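# Close the toy oven door and leave it upright

## Task

Shut the toy oven's door, release it, and make sure the oven ends up upright. Any toy-food basket, any small tea box, the wire rack and the small red box must all still be standing at the end.

## Robot and tools

Robot: two arms, left_arm and right_arm, each with a parallel two-finger gripper and a wrist camera. Calibrated bases in the scene frame: left_arm at (+0.051, +0.297, 0) m, quat_wxyz (+1.000, 0, 0, -0.023); right_arm at (+0.028, -0.256, 0) m, quat_wxyz (+1.000, 0, 0, +0.002). A two-camera stand is fixed behind the arms. Loose objects may occasionally get a small push from outside.

Frame: the scene frame has its origin at table height, halfway between the nominal bases. +x points out over the table, +y toward left_arm, +z up. Arm names do not match image sides. Positions, quaternions, velocities and targets in results use this frame. The fingers point along the gripper's +z axis and close along its y axis; end_effector_position is the point between the pads, just under 1 cm behind the tips. Printed poses can be off by a few cm, more at long reach.

Row format (shared by execute_actions and move): one list of 14 numbers covering both arms, each in [-1, 1]: left_arm dx, dy, dz, rx, ry, rz, opening, then right_arm the same seven. dx..rz are offsets, not poses: they count from that arm's Hand target at the start of the action or move, along scene-frame axes, with rotation about the Hand target's position. Scale: 1.0 = 0.6 m for dx, dy, dz and 180 degrees for the rotation vector rx, ry, rz. A translation longer than 1.0 gets shortened along its direction. Sending the same offset again moves further. Opening is absolute: +1 fully open (about 87 mm between pads), +0.5 about 69 mm, 0 about 43 mm, -0.5 about 18 mm, -1 closed. An arm you want left alone still needs its present opening repeated; 0 means 43 mm, not 'unchanged'. Six zeros re-command the current Hand target.

execute_actions: actions = list of actions; each action = up to 15 rows, one per 1/30 s step; a short action repeats its last row to fill 15 steps. Every row within an action is measured from the same start pose. cameras = list of names (cam_high, cam_left_wrist, cam_right_wrist), ["all"], [] or null; images come back only for an empty actions list or when requested. An unknown camera name invalidates the call.

move: target = one 14-number row or a list of up to 15 rows; all offsets in the list count from the Hand targets at the move's start, not from the previous row. Grippers follow straight lines, all finishing together, minimum 0.5 s, cut off at 10 s. speed: m/s, 0.002 to 2.9, default 0.25 (rotation up to twice that in rad/s), one value or one per target. blend: corner-rounding radius in m for lists, 0 = stop at each point. opening_speed: rate on the -1..+1 scale per second, at least 0.2. blocking=false returns after about 0.5 s while the move continues. Paths ignore obstacles and the other arm; the gripper lags, strays and may overshoot speed, especially near full stretch. Avoid paths near an arm's own base (can flip shoulder posture). The result adds a move: line: done, off_target, moving, held, fault, plus limits such as limits=paced (pose clipped) or limits=held (steps withheld). done means within 10 mm and 2 degrees; neither done nor off_target tells you about contact.

wait: seconds 0 to 10, arms hold their last command; a running move continues and may end it early. stop: brakes a running move (needs distance). zoom_image: camera (one of the three) and region [x0, y0, x1, y1] in pixels, at most 504 by 504, from that camera's newest image. finished_scene: scene = this scene's number (1 to 3); irreversible; after ending scene 1 make no further call in that reply.

Results: Hand target (last commanded pose after clipping; next offsets start here), end_effector_position and end_effector_quat_wxyz, grip_measured (same scale as the opening you send; may be off by about 0.043), Joint positions (gripper last, 0 closed to 1 open), Joint velocities (line may be omitted or marked within noise when still), joint torques (include arm weight; entries 1-3 wrap at ±28 N m), Tool commands, and for execute_actions some step readings of position. Grippers often stop short of the Hand target; waiting does not fix that, so resend the gap as an offset. Orientation per step is limited to 40 degrees from the measured one. Check position and tilt after each motion. To grip, command about 0.04 below the reading at first contact.

Cameras: cam_high 896x504, fixed, looking down from about 1 m; cam_left_wrist and cam_right_wrist 896x504 on the hands, possibly slightly delayed when moving.

Avoid: dropping things or pushing anything off the table; fast or hard contact with the oven, table or fixtures; releasing an object that is still moving; any contact between the two arms, grippers or wrist cameras (the clearance check will not stop this); strain on the camera cables; faults and stops. Pushing into something unreachable heats motors: MOTOR HOT appears at 75 °C, OVER-TEMPERATURE FAULT at 90 °C folds and disables that arm. Pull a pressing arm back past its contact to relieve force. Move slowly near the door and the standing items so nothing tips.

Each tool is called after "Request:" in YAML: its name, and indented under it one key for each argument.

## Session

Request:
execute_actions:
  actions: []

Scene clock: 0.00 s.
left_arm: end_effector_position=(+0.4111, +0.1937, +0.2119) grip_measured=+0.964 end_effector_quat_wxyz=(+0.358, +0.246, +0.899, -0.062) | right_arm: end_effector_position=(+0.2681, -0.1990, +0.2820) grip_measured=+0.982 end_effector_quat_wxyz=(+0.537, -0.072, +0.831, +0.128)
Joint positions: left_arm=[-0.201 1.455 1.408 -0.788 0.13 0.238 0.982] | right_arm=[0.046 0.717 1.025 -0.722 -0.249 0.041 0.991]
Joint velocities: within noise
Joint torques (N m): no reading
Heat: left arm: 43 °C; right arm: 42 °C.
Hand target: left_arm +0.4123, +0.1935, +0.2191; +0.368, +0.246, +0.895, -0.062 | right_arm +0.2689, -0.1989, +0.2877; +0.544, -0.073, +0.826, +0.128
Tool commands: left_gripper/opening=+1.0 right_gripper/opening=+1.0

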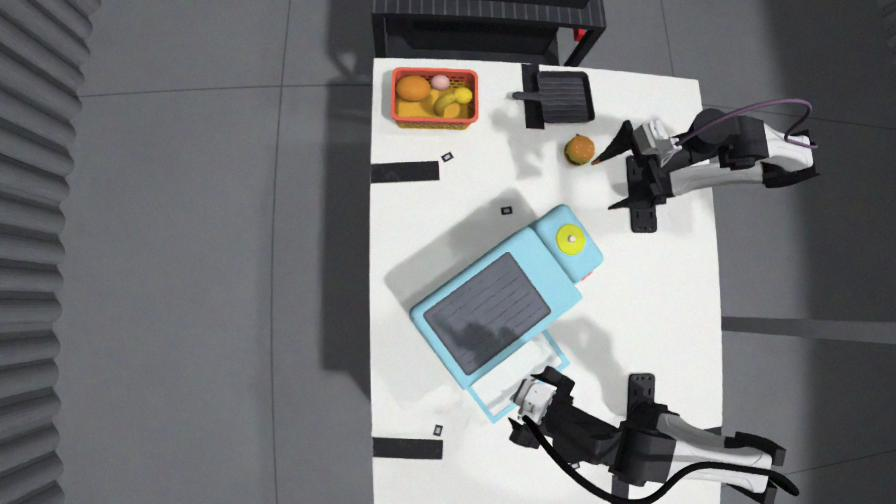

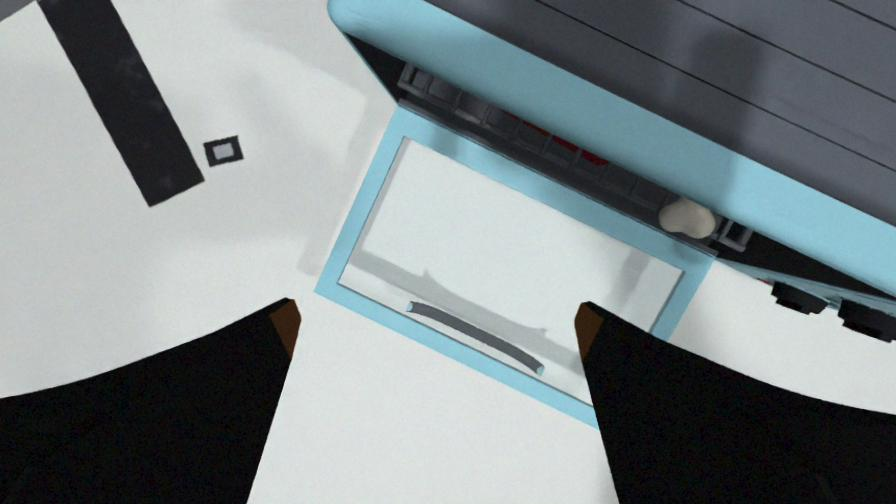

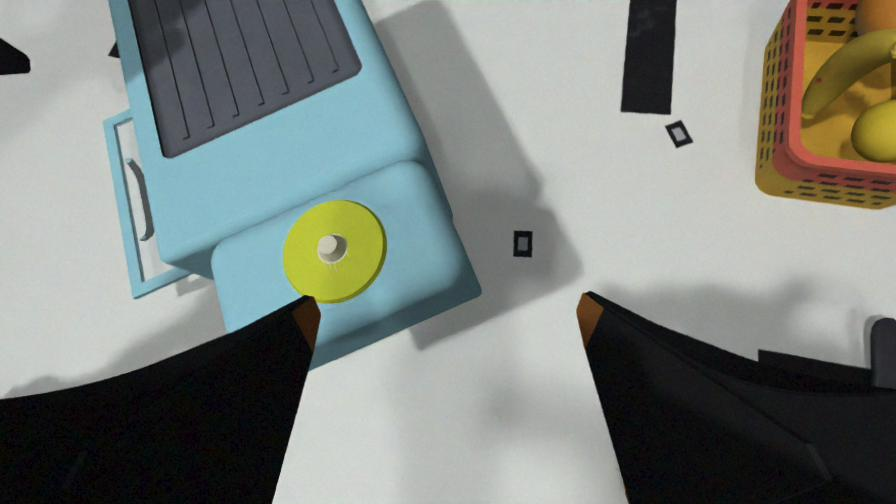

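Request:
zoom_image:
  camera: "cam_left_wrist"
  region: [290, 60, 794, 440]

Request:
zoom_image:
  camera: "cam_high"
  region: [390, 200, 642, 452]

Scaled by 1.000.

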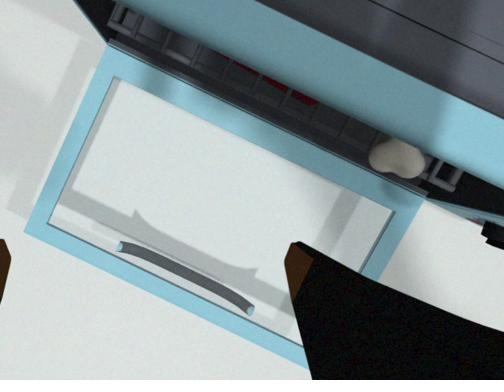

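Scaled by 2.000 from the camera's 896x504 image, which has a finer 1280x720 frame.

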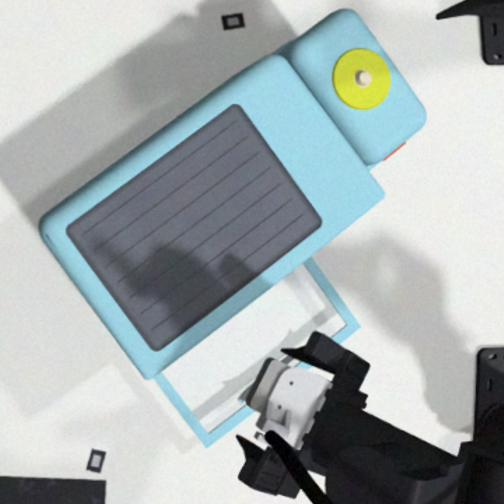

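Request:
move:
  target: [-0.0538,0.191,-0.165,-0.0964,-0.1125,-0.0371,-1, 0,0,0,0,0,0,1]
  cameras: ["cam_left_wrist"]

Scene clock: 5.57 s.
left_arm: end_effector_position=(+0.3792, +0.3075, +0.1220) grip_measured=-1.000 end_effector_quat_wxyz=(+0.543, +0.244, +0.785, -0.170) | right_arm: end_effector_position=(+0.2681, -0.1990, +0.2820) grip_measured=+0.982 end_effector_quat_wxyz=(+0.537, -0.072, +0.831, +0.128)
Joint positions: left_arm=[0.48 1.236 0.605 -0.008 0.938 0.536 0] | right_arm=[0.046 0.717 1.025 -0.722 -0.249 0.041 0.991]
Joint torques (N m): left_arm=[0.5 -2.77 5.74 1.81 0.35 0.03] | right_arm=[-0.69 0.54 8.79 2.3 -0.12 0.11]
Heat: left arm: 43 °C; right arm: 43 °C.
Hand target: left_arm +0.3800, +0.3081, +0.1200; +0.547, +0.246, +0.781, -0.172 | right_arm +0.2689, -0.1989, +0.2877; +0.544, -0.073, +0.826, +0.128
Off the commanded pose: left_arm 0.002 m, 1 deg | right_arm 0.006 m, 1 deg.
move: done
camera_calibration:
cam_left_wrist: T_world_to_cam=[[-0.56774, -0.823182, 0.00648628, 0.465099], [-0.775758, 0.532363, -0.338805, 0.194303], [0.275446, -0.197385, -0.940834, 0.212867], [0, 0, 0, 1]] pos_world=[0.356154, 0.321439, 0.263087]
Images, in order (width x height): cam_left_wrist 896x504.

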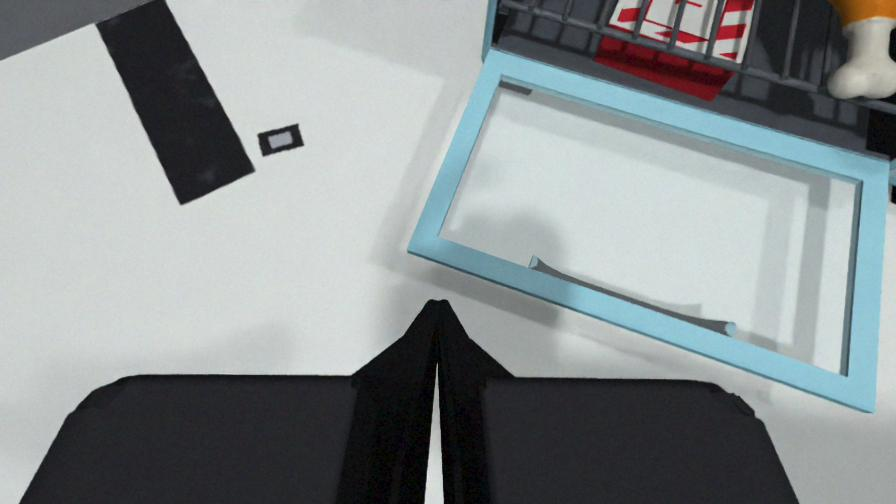

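Request:
move:
  target: [0.01,-0.01,-0.165,0,0,0,-1, 0,0,0,0,0,0,1]
  speed: 0.15
  cameras: ["cam_left_wrist"]

Scene clock: 9.03 s.
left_arm: end_effector_position=(+0.3857, +0.3029, +0.0247) grip_measured=-1.000 end_effector_quat_wxyz=(+0.548, +0.246, +0.780, -0.176) | right_arm: end_effector_position=(+0.2681, -0.1990, +0.2820) grip_measured=+0.982 end_effector_quat_wxyz=(+0.537, -0.072, +0.831, +0.128)
Joint positions: left_arm=[0.46 1.619 0.385 0.625 0.939 0.509 0] | right_arm=[0.046 0.717 1.025 -0.722 -0.249 0.041 0.991]
Joint torques (N m): left_arm=[-0.66 -3.95 3.67 1.85 0.02 -0.01] | right_arm=[-0.69 0.54 8.76 2.3 -0.12 0.11]
Heat: left arm: 44 °C; right arm: 43 °C.
Hand target: left_arm +0.3861, +0.3022, +0.0211; +0.547, +0.246, +0.781, -0.172 | right_arm +0.2689, -0.1989, +0.2877; +0.544, -0.073, +0.826, +0.128
Off the commanded pose: left_arm 0.004 m, 0 deg | right_arm 0.006 m, 1 deg.
move: done
camera_calibration:
cam_left_wrist: T_world_to_cam=[[-0.57705, -0.816661, 0.00885598, 0.467255], [-0.766057, 0.537471, -0.352534, 0.163855], [0.283141, -0.210214, -0.935757, 0.11935], [0, 0, 0, 1]] pos_world=[0.361359, 0.31861, 0.165309]
Images, in order (width x height): cam_left_wrist 896x504.

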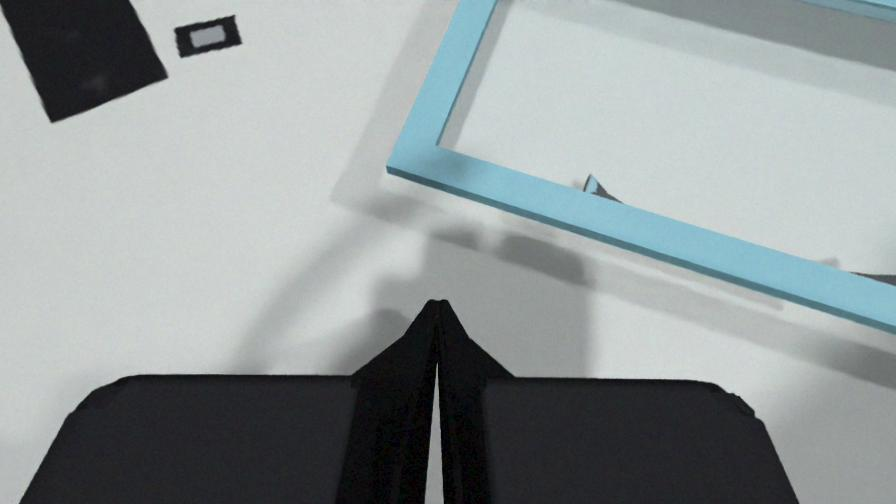

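Request:
move:
  target:
    - [0.0498,-0.067,-0.0135,0,0,0,-1, 0,0,0,0,0,0,1]
    - [0.0498,-0.0658,0.0378,0,0,0,-1, 0,0,0,0,0,0,1]
    - [0.0593,-0.0785,0.1017,0,0,0,-1, 0,0,0,0,0,0,1]
  speed: 0.12
  blend: [0.003,0.01,0]
  cameras: ["cam_left_wrist"]

Scene clock: 11.70 s.
left_arm: end_effector_position=(+0.4132, +0.2551, +0.0666) grip_measured=-1.000 end_effector_quat_wxyz=(+0.533, +0.240, +0.791, -0.182) | right_arm: end_effector_position=(+0.2681, -0.1990, +0.2820) grip_measured=+0.982 end_effector_quat_wxyz=(+0.537, -0.072, +0.831, +0.128)
Joint positions: left_arm=[0.229 1.481 0.5 0.463 0.737 0.332 0] | right_arm=[0.046 0.717 1.025 -0.722 -0.249 0.041 0.991]
Joint torques (N m): left_arm=[-0.72 -6.82 8.2 1.68 -0.03 -0.03] | right_arm=[-0.68 0.54 8.77 2.3 -0.12 0.11]
Heat: left arm: 44 °C; right arm: 43 °C.
Hand target: left_arm +0.4217, +0.2550, +0.0821; +0.547, +0.246, +0.781, -0.172 | right_arm +0.2689, -0.1989, +0.2877; +0.544, -0.073, +0.826, +0.128
Off the commanded pose: left_arm 0.018 m, 2 deg | right_arm 0.006 m, 1 deg.
move: off_target (left_arm)
camera_calibration:
cam_left_wrist: T_world_to_cam=[[-0.57366, -0.818313, 0.0357411, 0.440908], [-0.781162, 0.533449, -0.324374, 0.230802], [0.246373, -0.214, -0.945253, 0.157594], [0, 0, 0, 1]] pos_world=[0.394398, 0.271405, 0.208074]
Images, in order (width x height): cam_left_wrist 896x504.

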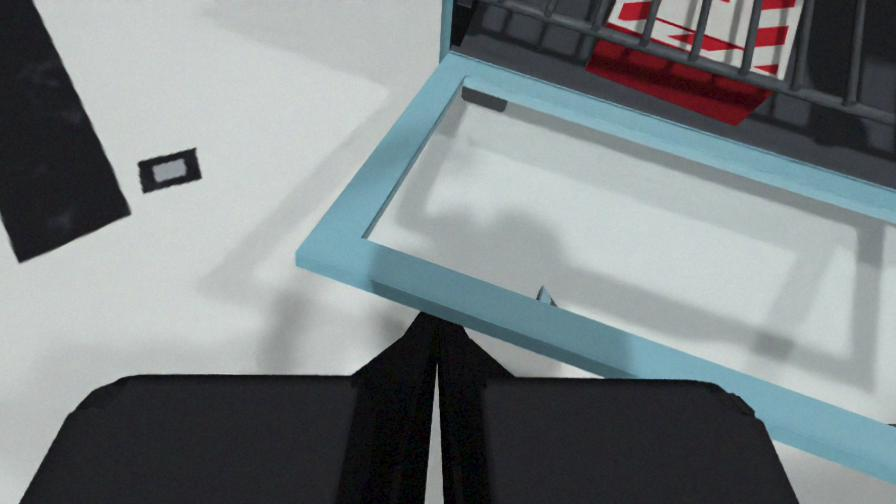

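Request:
move:
  target:
    - [0.022,-0.0293,0.0765,0,0,0,-1, 0,0,0,0,0,0,1]
    - [0.054,-0.0718,0.1165,0,0,0,-1, 0,0,0,0,0,0,1]
    - [0.082,-0.1093,0.1298,0,0,0,-1, 0,0,0,0,0,0,1]
  speed: 0.12
  blend: [0.01,0.01,0]
  cameras: ["cam_left_wrist","cam_high"]

Scene clock: 13.87 s.
left_arm: end_effector_position=(+0.4637, +0.1899, +0.1545) grip_measured=-1.000 end_effector_quat_wxyz=(+0.544, +0.249, +0.781, -0.177) | right_arm: end_effector_position=(+0.2681, -0.1990, +0.2820) grip_measured=+0.982 end_effector_quat_wxyz=(+0.537, -0.072, +0.831, +0.128)
Joint positions: left_arm=[-0.022 1.451 0.837 0.206 0.518 0.205 0] | right_arm=[0.046 0.717 1.025 -0.722 -0.249 0.041 0.991]
Joint torques (N m): left_arm=[-0.54 -4.63 9.85 1.78 -0.16 0] | right_arm=[-0.68 0.53 8.77 2.3 -0.12 0.11]
Heat: left arm: 44 °C; right arm: 44 °C.
Hand target: left_arm +0.4709, +0.1894, +0.1599; +0.547, +0.246, +0.781, -0.172 | right_arm +0.2689, -0.1989, +0.2877; +0.544, -0.073, +0.826, +0.128
Off the commanded pose: left_arm 0.009 m, 1 deg | right_arm 0.006 m, 1 deg.
move: done
camera_calibration:
cam_left_wrist: T_world_to_cam=[[-0.582413, -0.81283, 0.0101767, 0.420357], [-0.764579, 0.543503, -0.346443, 0.3273], [0.276068, -0.209554, -0.938016, 0.198597], [0, 0, 0, 1]] pos_world=[0.440242, 0.205407, 0.2954]
Images, in order (width x height): cam_high 896x504, cam_left_wrist 896x504.

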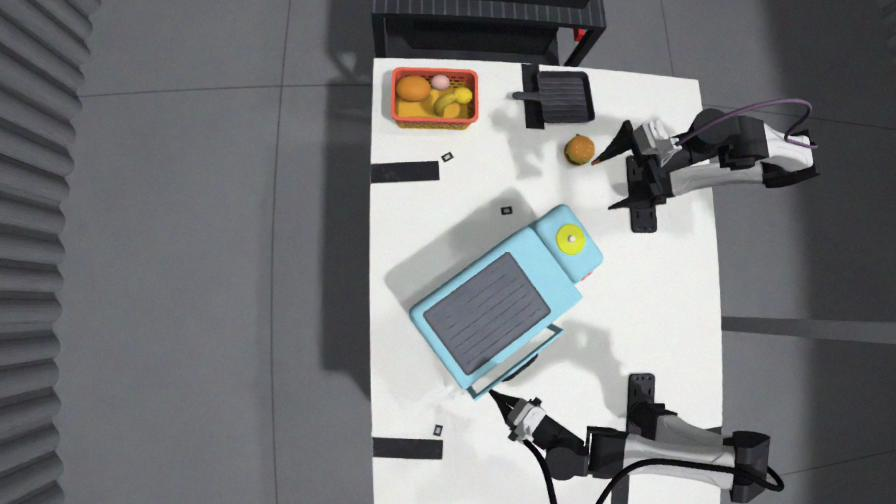

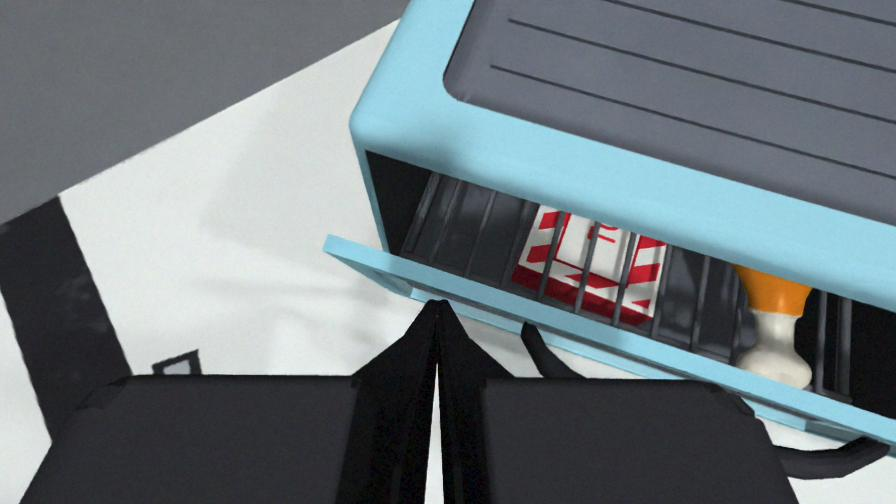

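Request:
move:
  target: [0.0248,-0.033,-0.0198,0,0,0,-1, 0,0,0,0,0,0,1]
  speed: 0.08
  cameras: ["cam_left_wrist","cam_high"]

Scene clock: 15.20 s.
left_arm: end_effector_position=(+0.4721, +0.1720, +0.1348) grip_measured=-1.000 end_effector_quat_wxyz=(+0.527, +0.246, +0.793, -0.180) | right_arm: end_effector_position=(+0.2681, -0.1990, +0.2820) grip_measured=+0.982 end_effector_quat_wxyz=(+0.537, -0.072, +0.831, +0.128)
Joint positions: left_arm=[-0.08 1.531 0.858 0.235 0.463 0.179 0] | right_arm=[0.046 0.717 1.025 -0.722 -0.249 0.041 0.991]
Joint torques (N m): left_arm=[-0.59 -5.18 9.85 2.22 -0.17 -0.05] | right_arm=[-0.68 0.54 8.76 2.3 -0.12 0.11]
Heat: left arm: 44 °C; right arm: 44 °C.
Hand target: left_arm +0.4857, +0.1696, +0.1479; +0.547, +0.246, +0.781, -0.172 | right_arm +0.2689, -0.1989, +0.2877; +0.544, -0.073, +0.826, +0.128
Off the commanded pose: left_arm 0.019 m, 3 deg | right_arm 0.006 m, 1 deg.
move: off_target (left_arm)
camera_calibration:
cam_left_wrist: T_world_to_cam=[[-0.580478, -0.813735, 0.0296702, 0.407439], [-0.77918, 0.544507, -0.310468, 0.338526], [0.236483, -0.203338, -0.950121, 0.193279], [0, 0, 0, 1]] pos_world=[0.454575, 0.186519, 0.276651]
Images, in order (width x height): cam_high 896x504, cam_left_wrist 896x504.

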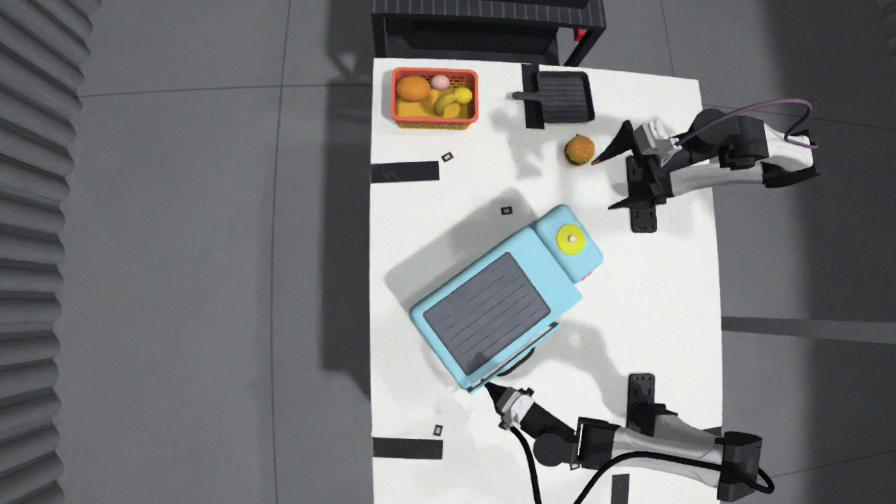

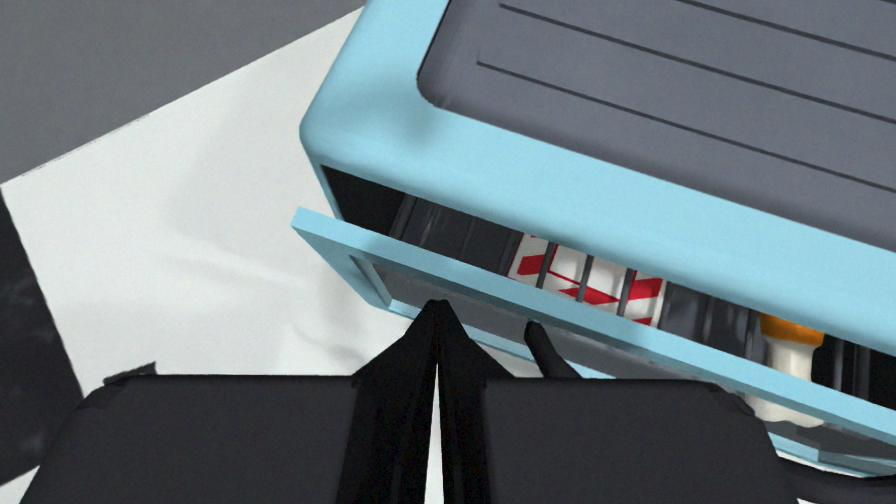

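Request:
move:
  target: [0.025,-0.0267,0.0133,0,0,0,-1, 0,0,0,0,0,0,1]
  speed: 0.06
  cameras: ["cam_left_wrist","cam_high"]

Scene clock: 16.60 s.
left_arm: end_effector_position=(+0.4851, +0.1668, +0.1383) grip_measured=-1.000 end_effector_quat_wxyz=(+0.522, +0.237, +0.802, -0.169) | right_arm: end_effector_position=(+0.2681, -0.1990, +0.2820) grip_measured=+0.982 end_effector_quat_wxyz=(+0.537, -0.072, +0.831, +0.128)
Joint positions: left_arm=[-0.107 1.572 0.929 0.193 0.409 0.164 0] | right_arm=[0.046 0.717 1.025 -0.722 -0.249 0.041 0.991]
Joint torques (N m): left_arm=[-1.91 -4.9 10.92 2.4 0 -0.07] | right_arm=[-0.68 0.54 8.77 2.3 -0.12 0.11]
Heat: left arm: 45 °C; right arm: 44 °C.
Hand target: left_arm +0.5008, +0.1536, +0.1560; +0.547, +0.246, +0.781, -0.172 | right_arm +0.2689, -0.1989, +0.2877; +0.544, -0.073, +0.826, +0.128
Off the commanded pose: left_arm 0.027 m, 4 deg | right_arm 0.006 m, 1 deg.
move: off_target (left_arm)
camera_calibration:
cam_left_wrist: T_world_to_cam=[[-0.556402, -0.830462, 0.0273888, 0.402105], [-0.799257, 0.525902, -0.290889, 0.362664], [0.227168, -0.183742, -0.956365, 0.194632], [0, 0, 0, 1]] pos_world=[0.469379, 0.17897, 0.280621]
Images, in order (width x height): cam_high 896x504, cam_left_wrist 896x504.

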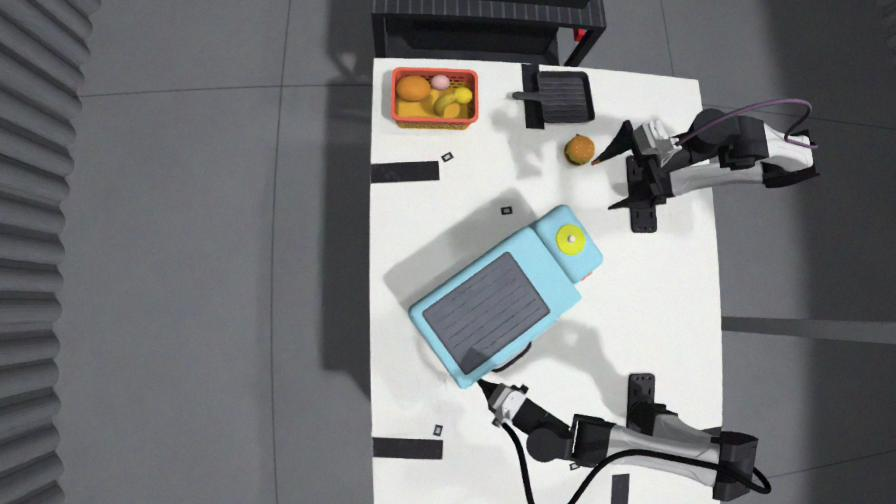

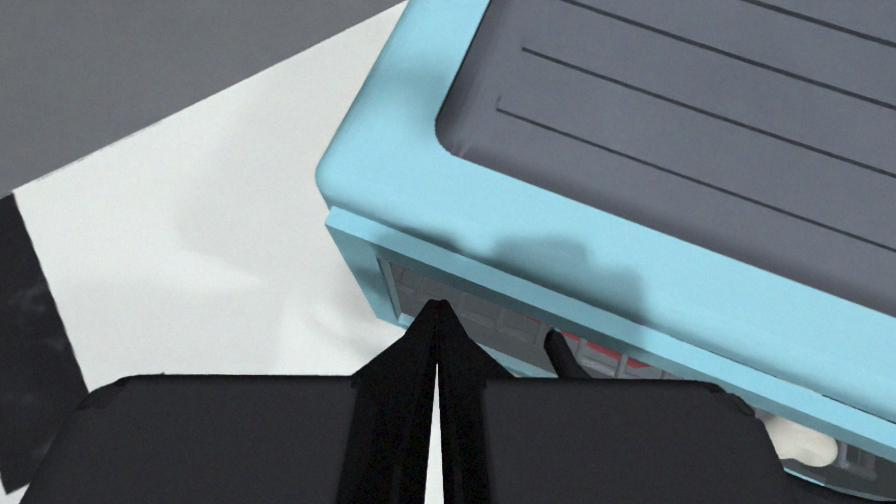

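Request:
move:
  target: [-0.096,0.1157,0.0,0,0,0,-1, 0,0,0,0,0,0,1]
  speed: 0.15
  cameras: ["cam_left_wrist","cam_high"]

Scene clock: 18.17 s.
left_arm: end_effector_position=(+0.4479, +0.2228, +0.1517) grip_measured=-1.000 end_effector_quat_wxyz=(+0.544, +0.240, +0.786, -0.171) | right_arm: end_effector_position=(+0.2681, -0.1990, +0.2820) grip_measured=+0.982 end_effector_quat_wxyz=(+0.537, -0.072, +0.831, +0.128)
Joint positions: left_arm=[0.083 1.383 0.781 0.166 0.594 0.246 0] | right_arm=[0.046 0.717 1.025 -0.722 -0.249 0.041 0.991]
Joint torques (N m): left_arm=[0.42 -7.12 6.02 1.74 0.2 0.09] | right_arm=[-0.69 0.54 8.77 2.3 -0.12 0.11]
Heat: left arm: 45 °C; right arm: 44 °C.
Hand target: left_arm +0.4432, +0.2230, +0.1560; +0.547, +0.246, +0.781, -0.172 | right_arm +0.2689, -0.1989, +0.2877; +0.544, -0.073, +0.826, +0.128
Off the commanded pose: left_arm 0.006 m, 1 deg | right_arm 0.006 m, 1 deg.
move: done
camera_calibration:
cam_left_wrist: T_world_to_cam=[[-0.564074, -0.825629, 0.012522, 0.432211], [-0.778676, 0.526827, -0.340759, 0.305613], [0.274744, -0.201964, -0.940067, 0.206436], [0, 0, 0, 1]] pos_world=[0.425056, 0.237533, 0.292792]
Images, in order (width x height): cam_high 896x504, cam_left_wrist 896x504.

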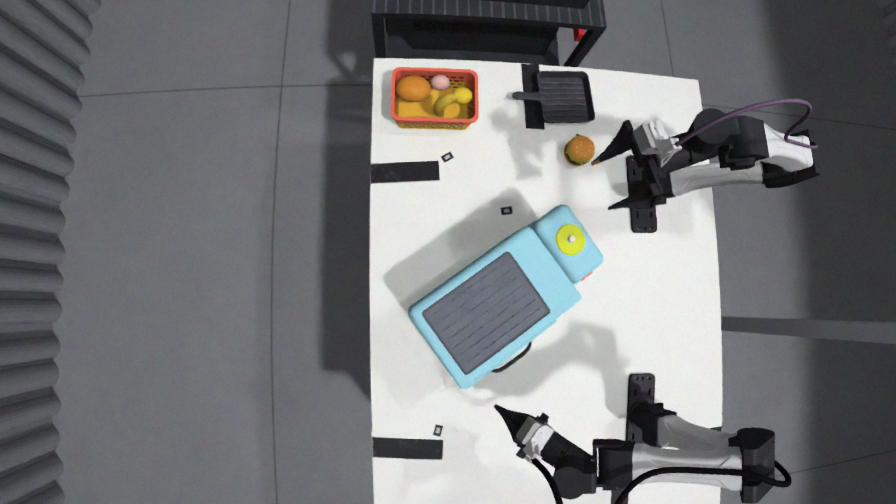

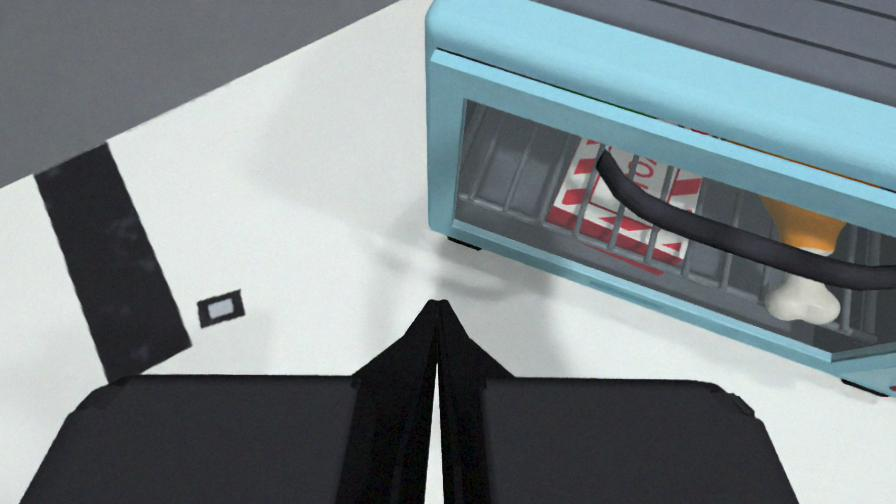

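Closed.

Request:
finished_scene:
  scene: 1

The scene is finished: the task was done.


## Next scene

The same job, from a new start.

Request:
execute_actions:
  actions: []

Scene clock: 0.00 s.
left_arm: end_effector_position=(+0.4370, +0.2942, +0.0515) grip_measured=+0.964 end_effector_quat_wxyz=(+0.585, +0.014, +0.809, +0.053) | right_arm: end_effector_position=(+0.4019, -0.2706, +0.0528) grip_measured=+0.982 end_effector_quat_wxyz=(+0.592, +0.043, +0.800, -0.088)
Joint positions: left_arm=[-0.036 1.578 0.361 0.899 -0.146 0.059 0.982] | right_arm=[0.087 1.559 0.311 0.949 0.28 -0.009 0.991]
Joint velocities: within noise
Joint torques (N m): no reading
Heat: left arm: 37 °C; right arm: 33 °C.
Hand target: left_arm +0.4400, +0.2940, +0.0570; +0.591, +0.013, +0.805, +0.052 | right_arm +0.4055, -0.2703, +0.0591; +0.600, +0.044, +0.794, -0.087
Tool commands: left_gripper/opening=+1.0 right_gripper/opening=+1.0
camera_calibration:
cam_left_wrist: T_world_to_cam=[[0.0386302, -0.994498, -0.097371, 0.278136], [-0.926018, 0.000988716, -0.377479, 0.446316], [0.375499, 0.104749, -0.920885, -0.00556564], [0, 0, 0, 1]] pos_world=[0.404642, 0.276747, 0.190432]
cam_right_wrist: T_world_to_cam=[[-0.197147, -0.978336, 0.0631836, -0.188266], [-0.907099, 0.157585, -0.390306, 0.447415], [0.371894, -0.134262, -0.918514, 0.012476], [0, 0, 0, 1]] pos_world=[0.364094, -0.253018, 0.197984]

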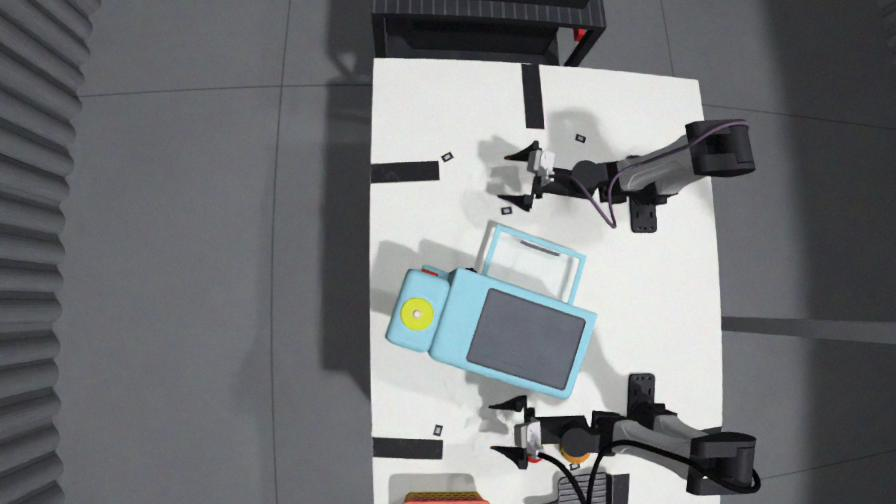

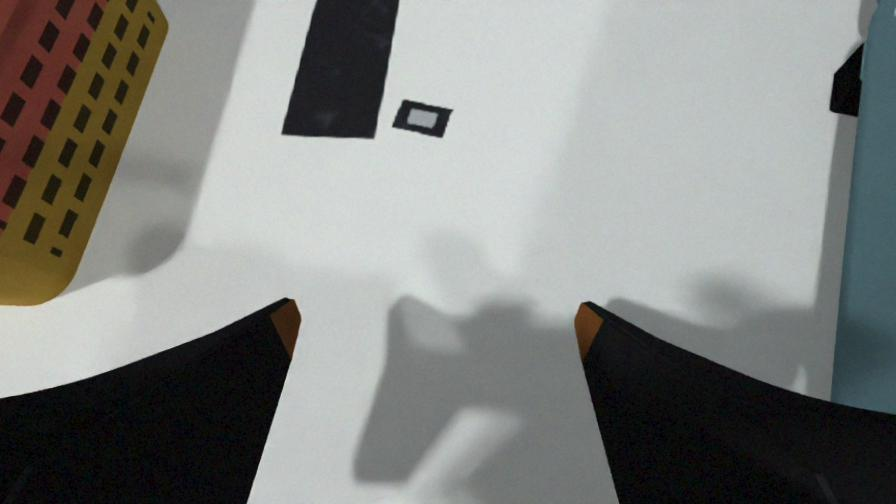

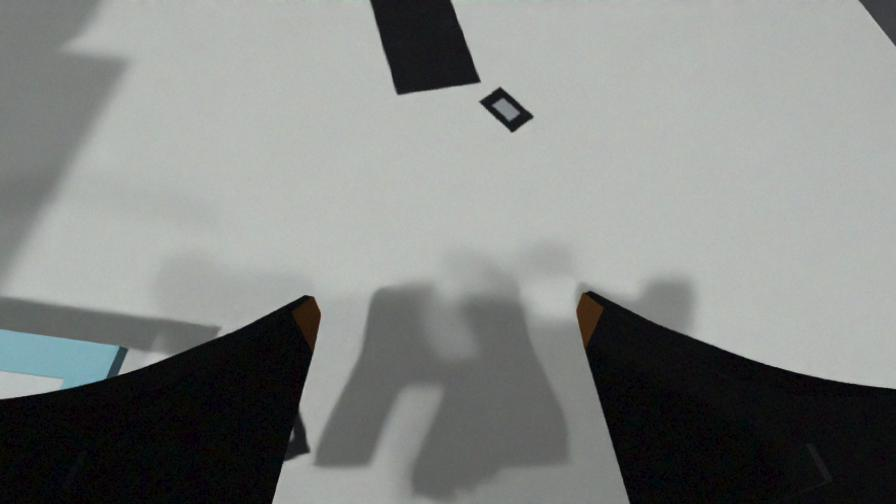

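Request:
move:
  target: [0,0,0,0,0,0,1,-0.0642,0.1172,0.0682,0.0153,0.0364,0.3768,-1]
  speed: 0.5
  cameras: ["cam_right_wrist"]

Scene clock: 4.20 s.
left_arm: end_effector_position=(+0.4370, +0.2942, +0.0515) grip_measured=+0.964 end_effector_quat_wxyz=(+0.585, +0.014, +0.809, +0.053) | right_arm: end_effector_position=(+0.3610, -0.2013, +0.0929) grip_measured=-1.000 end_effector_quat_wxyz=(+0.494, -0.387, +0.727, +0.277)
Joint positions: left_arm=[-0.036 1.578 0.361 0.899 -0.146 0.059 0.982] | right_arm=[-0.279 1.488 0.737 -0.169 -1.105 -0.843 0]
Joint torques (N m): left_arm=[-0.05 -5.55 5.5 2.09 -0.14 -0.01] | right_arm=[-0.29 -4.26 10.1 1.42 -0.67 -0.01]
Heat: left arm: 37 °C; right arm: 34 °C.
Hand target: left_arm +0.4400, +0.2940, +0.0570; +0.591, +0.013, +0.805, +0.052 | right_arm +0.3670, -0.1999, +0.1000; +0.501, -0.397, +0.717, +0.278
Off the commanded pose: left_arm 0.006 m, 1 deg | right_arm 0.009 m, 2 deg.
move: done
camera_calibration:
cam_right_wrist: T_world_to_cam=[[0.82171, -0.568086, -0.0455181, -0.406184], [-0.551217, -0.771939, -0.316654, 0.0926487], [0.14475, 0.285288, -0.947448, 0.242979], [0, 0, 0, 1]] pos_world=[0.349664, -0.228547, 0.241059]
Images, in order (width x height): cam_right_wrist 896x504.

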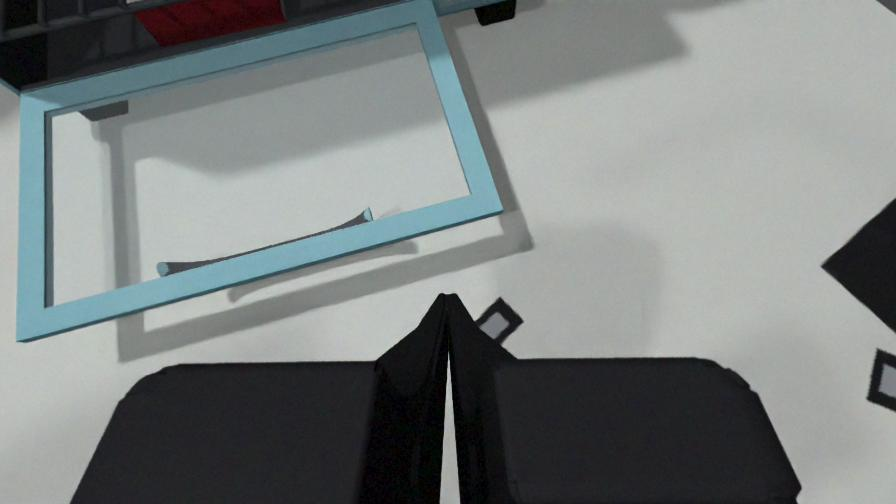

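Request:
move:
  target:
    - [0,0,0,0,0,0,1,0.0008,0.007,-0.1117,0,0,0,-1]
    - [0,0,0,0,0,0,1,0.0298,0.085,-0.1117,0,0,0,-1]
    - [0,0,0,0,0,0,1,0.0297,0.0843,-0.0733,0,0,0,-1]
    - [0,0,0,0,0,0,1,0.0352,0.0992,-0.0067,0,0,0,-1]
  speed: [0.18,0.15,0.12,0.12]
  blend: [0.012,0.004,0.01,0]
  cameras: ["cam_right_wrist"]

Scene clock: 7.67 s.
left_arm: end_effector_position=(+0.4370, +0.2942, +0.0515) grip_measured=+0.964 end_effector_quat_wxyz=(+0.585, +0.014, +0.809, +0.053) | right_arm: end_effector_position=(+0.3828, -0.1457, +0.0799) grip_measured=-1.000 end_effector_quat_wxyz=(+0.489, -0.389, +0.730, +0.277)
Joint positions: left_arm=[-0.036 1.578 0.361 0.899 -0.146 0.059 0.982] | right_arm=[-0.059 1.551 0.686 0.184 -0.946 -0.554 0]
Joint torques (N m): left_arm=[-0.03 -5.57 5.52 2.09 -0.13 -0.01] | right_arm=[0.34 -7.61 9.89 1.81 -0.51 0.21]
Heat: left arm: 38 °C; right arm: 34 °C.
Hand target: left_arm +0.4400, +0.2940, +0.0570; +0.591, +0.013, +0.805, +0.052 | right_arm +0.3881, -0.1405, +0.0960; +0.501, -0.397, +0.717, +0.278
Off the commanded pose: left_arm 0.006 m, 1 deg | right_arm 0.018 m, 2 deg.
move: off_target (right_arm)
camera_calibration:
cam_right_wrist: T_world_to_cam=[[0.822636, -0.566418, -0.049407, -0.392885], [-0.552424, -0.775691, -0.305174, 0.142517], [0.134531, 0.278341, -0.951014, 0.21491], [0, 0, 0, 1]] pos_world=[0.373019, -0.171806, 0.228464]
Images, in order (width x height): cam_right_wrist 896x504.

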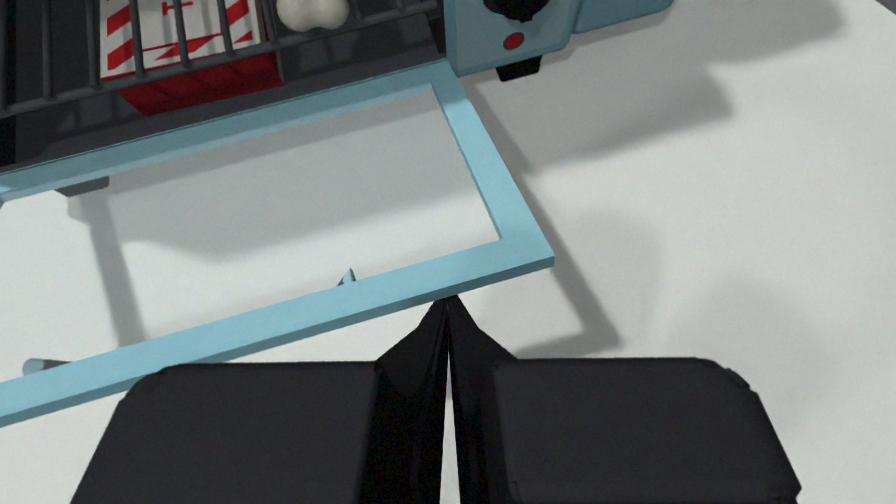

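Request:
move:
  target:
    - [0,0,0,0,0,0,1,0.0097,0.0292,0.01,0,0,0,-1]
    - [0,0,0,0,0,0,1,0.0208,0.059,0.07,0,0,0,-1]
    - [0,0,0,0,0,0,1,0.0388,0.1073,0.1133,0,0,0,-1]
    - [0,0,0,0,0,0,1,0.0552,0.151,0.1233,0,0,0,-1]
  speed: 0.12
  blend: [0.008,0.01,0.01,0]
  cameras: ["cam_right_wrist","cam_high"]

Scene clock: 10.07 s.
left_arm: end_effector_position=(+0.4370, +0.2942, +0.0515) grip_measured=+0.964 end_effector_quat_wxyz=(+0.585, +0.014, +0.809, +0.053) | right_arm: end_effector_position=(+0.4142, -0.0532, +0.1616) grip_measured=-1.000 end_effector_quat_wxyz=(+0.494, -0.398, +0.721, +0.280)
Joint positions: left_arm=[-0.036 1.578 0.361 0.899 -0.146 0.059 0.982] | right_arm=[0.235 1.544 0.983 0.069 -0.717 -0.327 0]
Joint torques (N m): left_arm=[-0.05 -5.56 5.52 2.1 -0.14 -0.01] | right_arm=[-0.24 -5.52 11.3 2.08 -0.25 0.21]
Heat: left arm: 38 °C; right arm: 35 °C.
Hand target: left_arm +0.4400, +0.2940, +0.0570; +0.591, +0.013, +0.805, +0.052 | right_arm +0.4213, -0.0499, +0.1700; +0.501, -0.397, +0.717, +0.278
Off the commanded pose: left_arm 0.006 m, 1 deg | right_arm 0.011 m, 1 deg.
move: off_target (right_arm)
camera_calibration:
cam_right_wrist: T_world_to_cam=[[0.834903, -0.549258, -0.0354041, -0.368788], [-0.530389, -0.785699, -0.318378, 0.248973], [0.147055, 0.284593, -0.947302, 0.257108], [0, 0, 0, 1]] pos_world=[0.402146, -0.0801126, 0.30977]
Images, in order (width x height): cam_high 896x504, cam_right_wrist 896x504.

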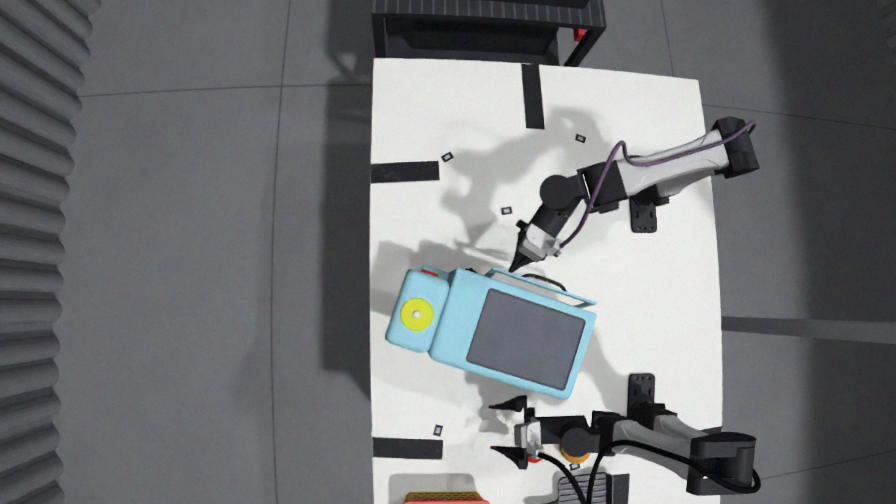

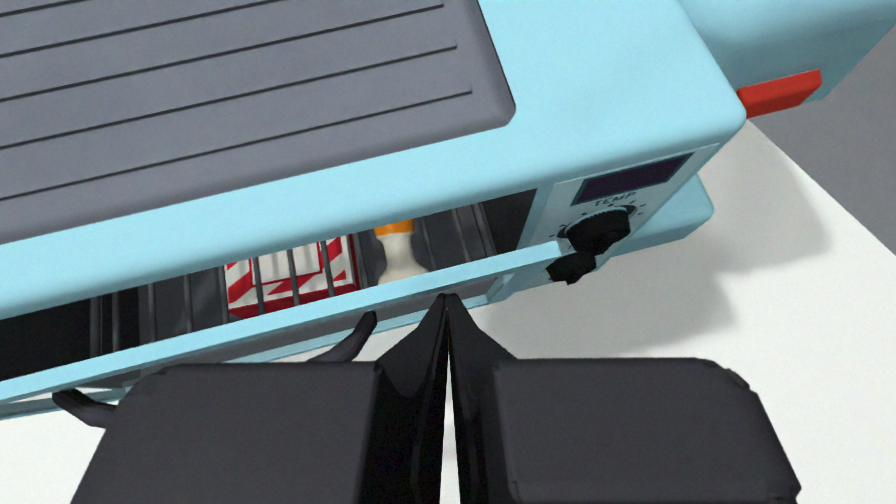

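Request:
move:
  target:
    - [0,0,0,0,0,0,1,0.0245,0.0657,-0.008,0,0,0,-1]
    - [0,0,0,0,0,0,1,-0.0303,-0.0812,-0.008,0,0,0,-1]
  speed: [0.07,0.15]
  cameras: ["cam_right_wrist","cam_high"]

Scene clock: 12.93 s.
left_arm: end_effector_position=(+0.4370, +0.2942, +0.0515) grip_measured=+0.964 end_effector_quat_wxyz=(+0.585, +0.014, +0.809, +0.053) | right_arm: end_effector_position=(+0.4067, -0.0983, +0.1583) grip_measured=-1.000 end_effector_quat_wxyz=(+0.494, -0.390, +0.725, +0.279)
Joint positions: left_arm=[-0.036 1.578 0.361 0.899 -0.146 0.059 0.982] | right_arm=[0.099 1.489 0.934 0.003 -0.825 -0.404 0]
Joint torques (N m): left_arm=[-0.05 -5.56 5.52 2.09 -0.13 -0.01] | right_arm=[-0.98 -8.39 7.54 1.93 -0.43 -0.05]
Heat: left arm: 39 °C; right arm: 35 °C.
Hand target: left_arm +0.4400, +0.2940, +0.0570; +0.591, +0.013, +0.805, +0.052 | right_arm +0.4030, -0.0985, +0.1652; +0.501, -0.397, +0.716, +0.278
Off the commanded pose: left_arm 0.006 m, 1 deg | right_arm 0.008 m, 2 deg.
move: done
camera_calibration:
cam_right_wrist: T_world_to_cam=[[0.82563, -0.562436, -0.0447241, -0.383444], [-0.545505, -0.775501, -0.317841, 0.215563], [0.144082, 0.286816, -0.947089, 0.269345], [0, 0, 0, 1]] pos_world=[0.395366, -0.125746, 0.306459]
Images, in order (width x height): cam_high 896x504, cam_right_wrist 896x504.

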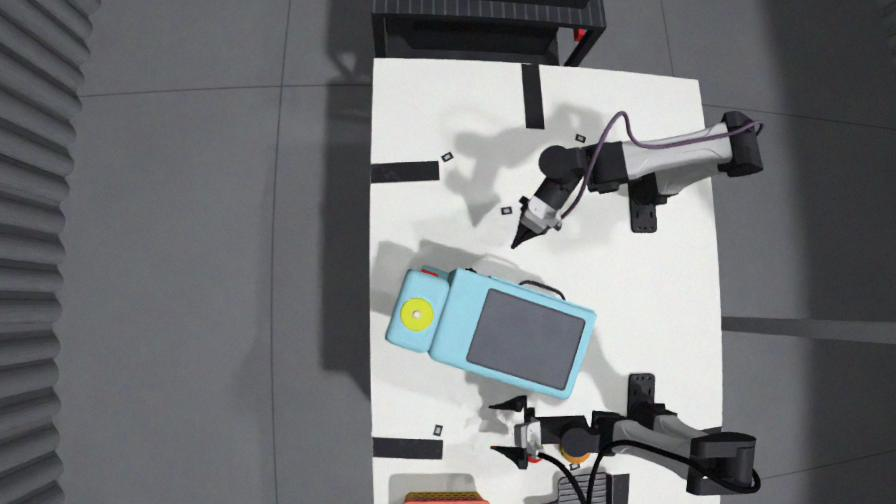

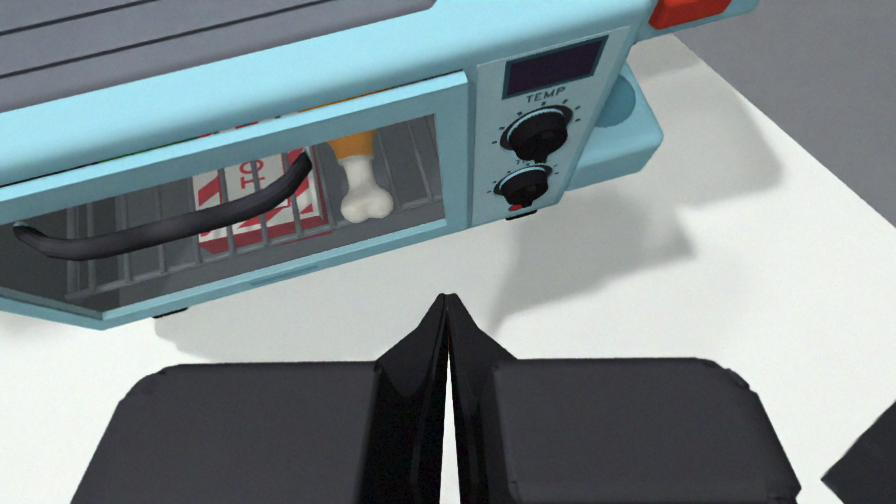

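Request:
finished_scene:
  scene: 2

The scene is finished: the task was done.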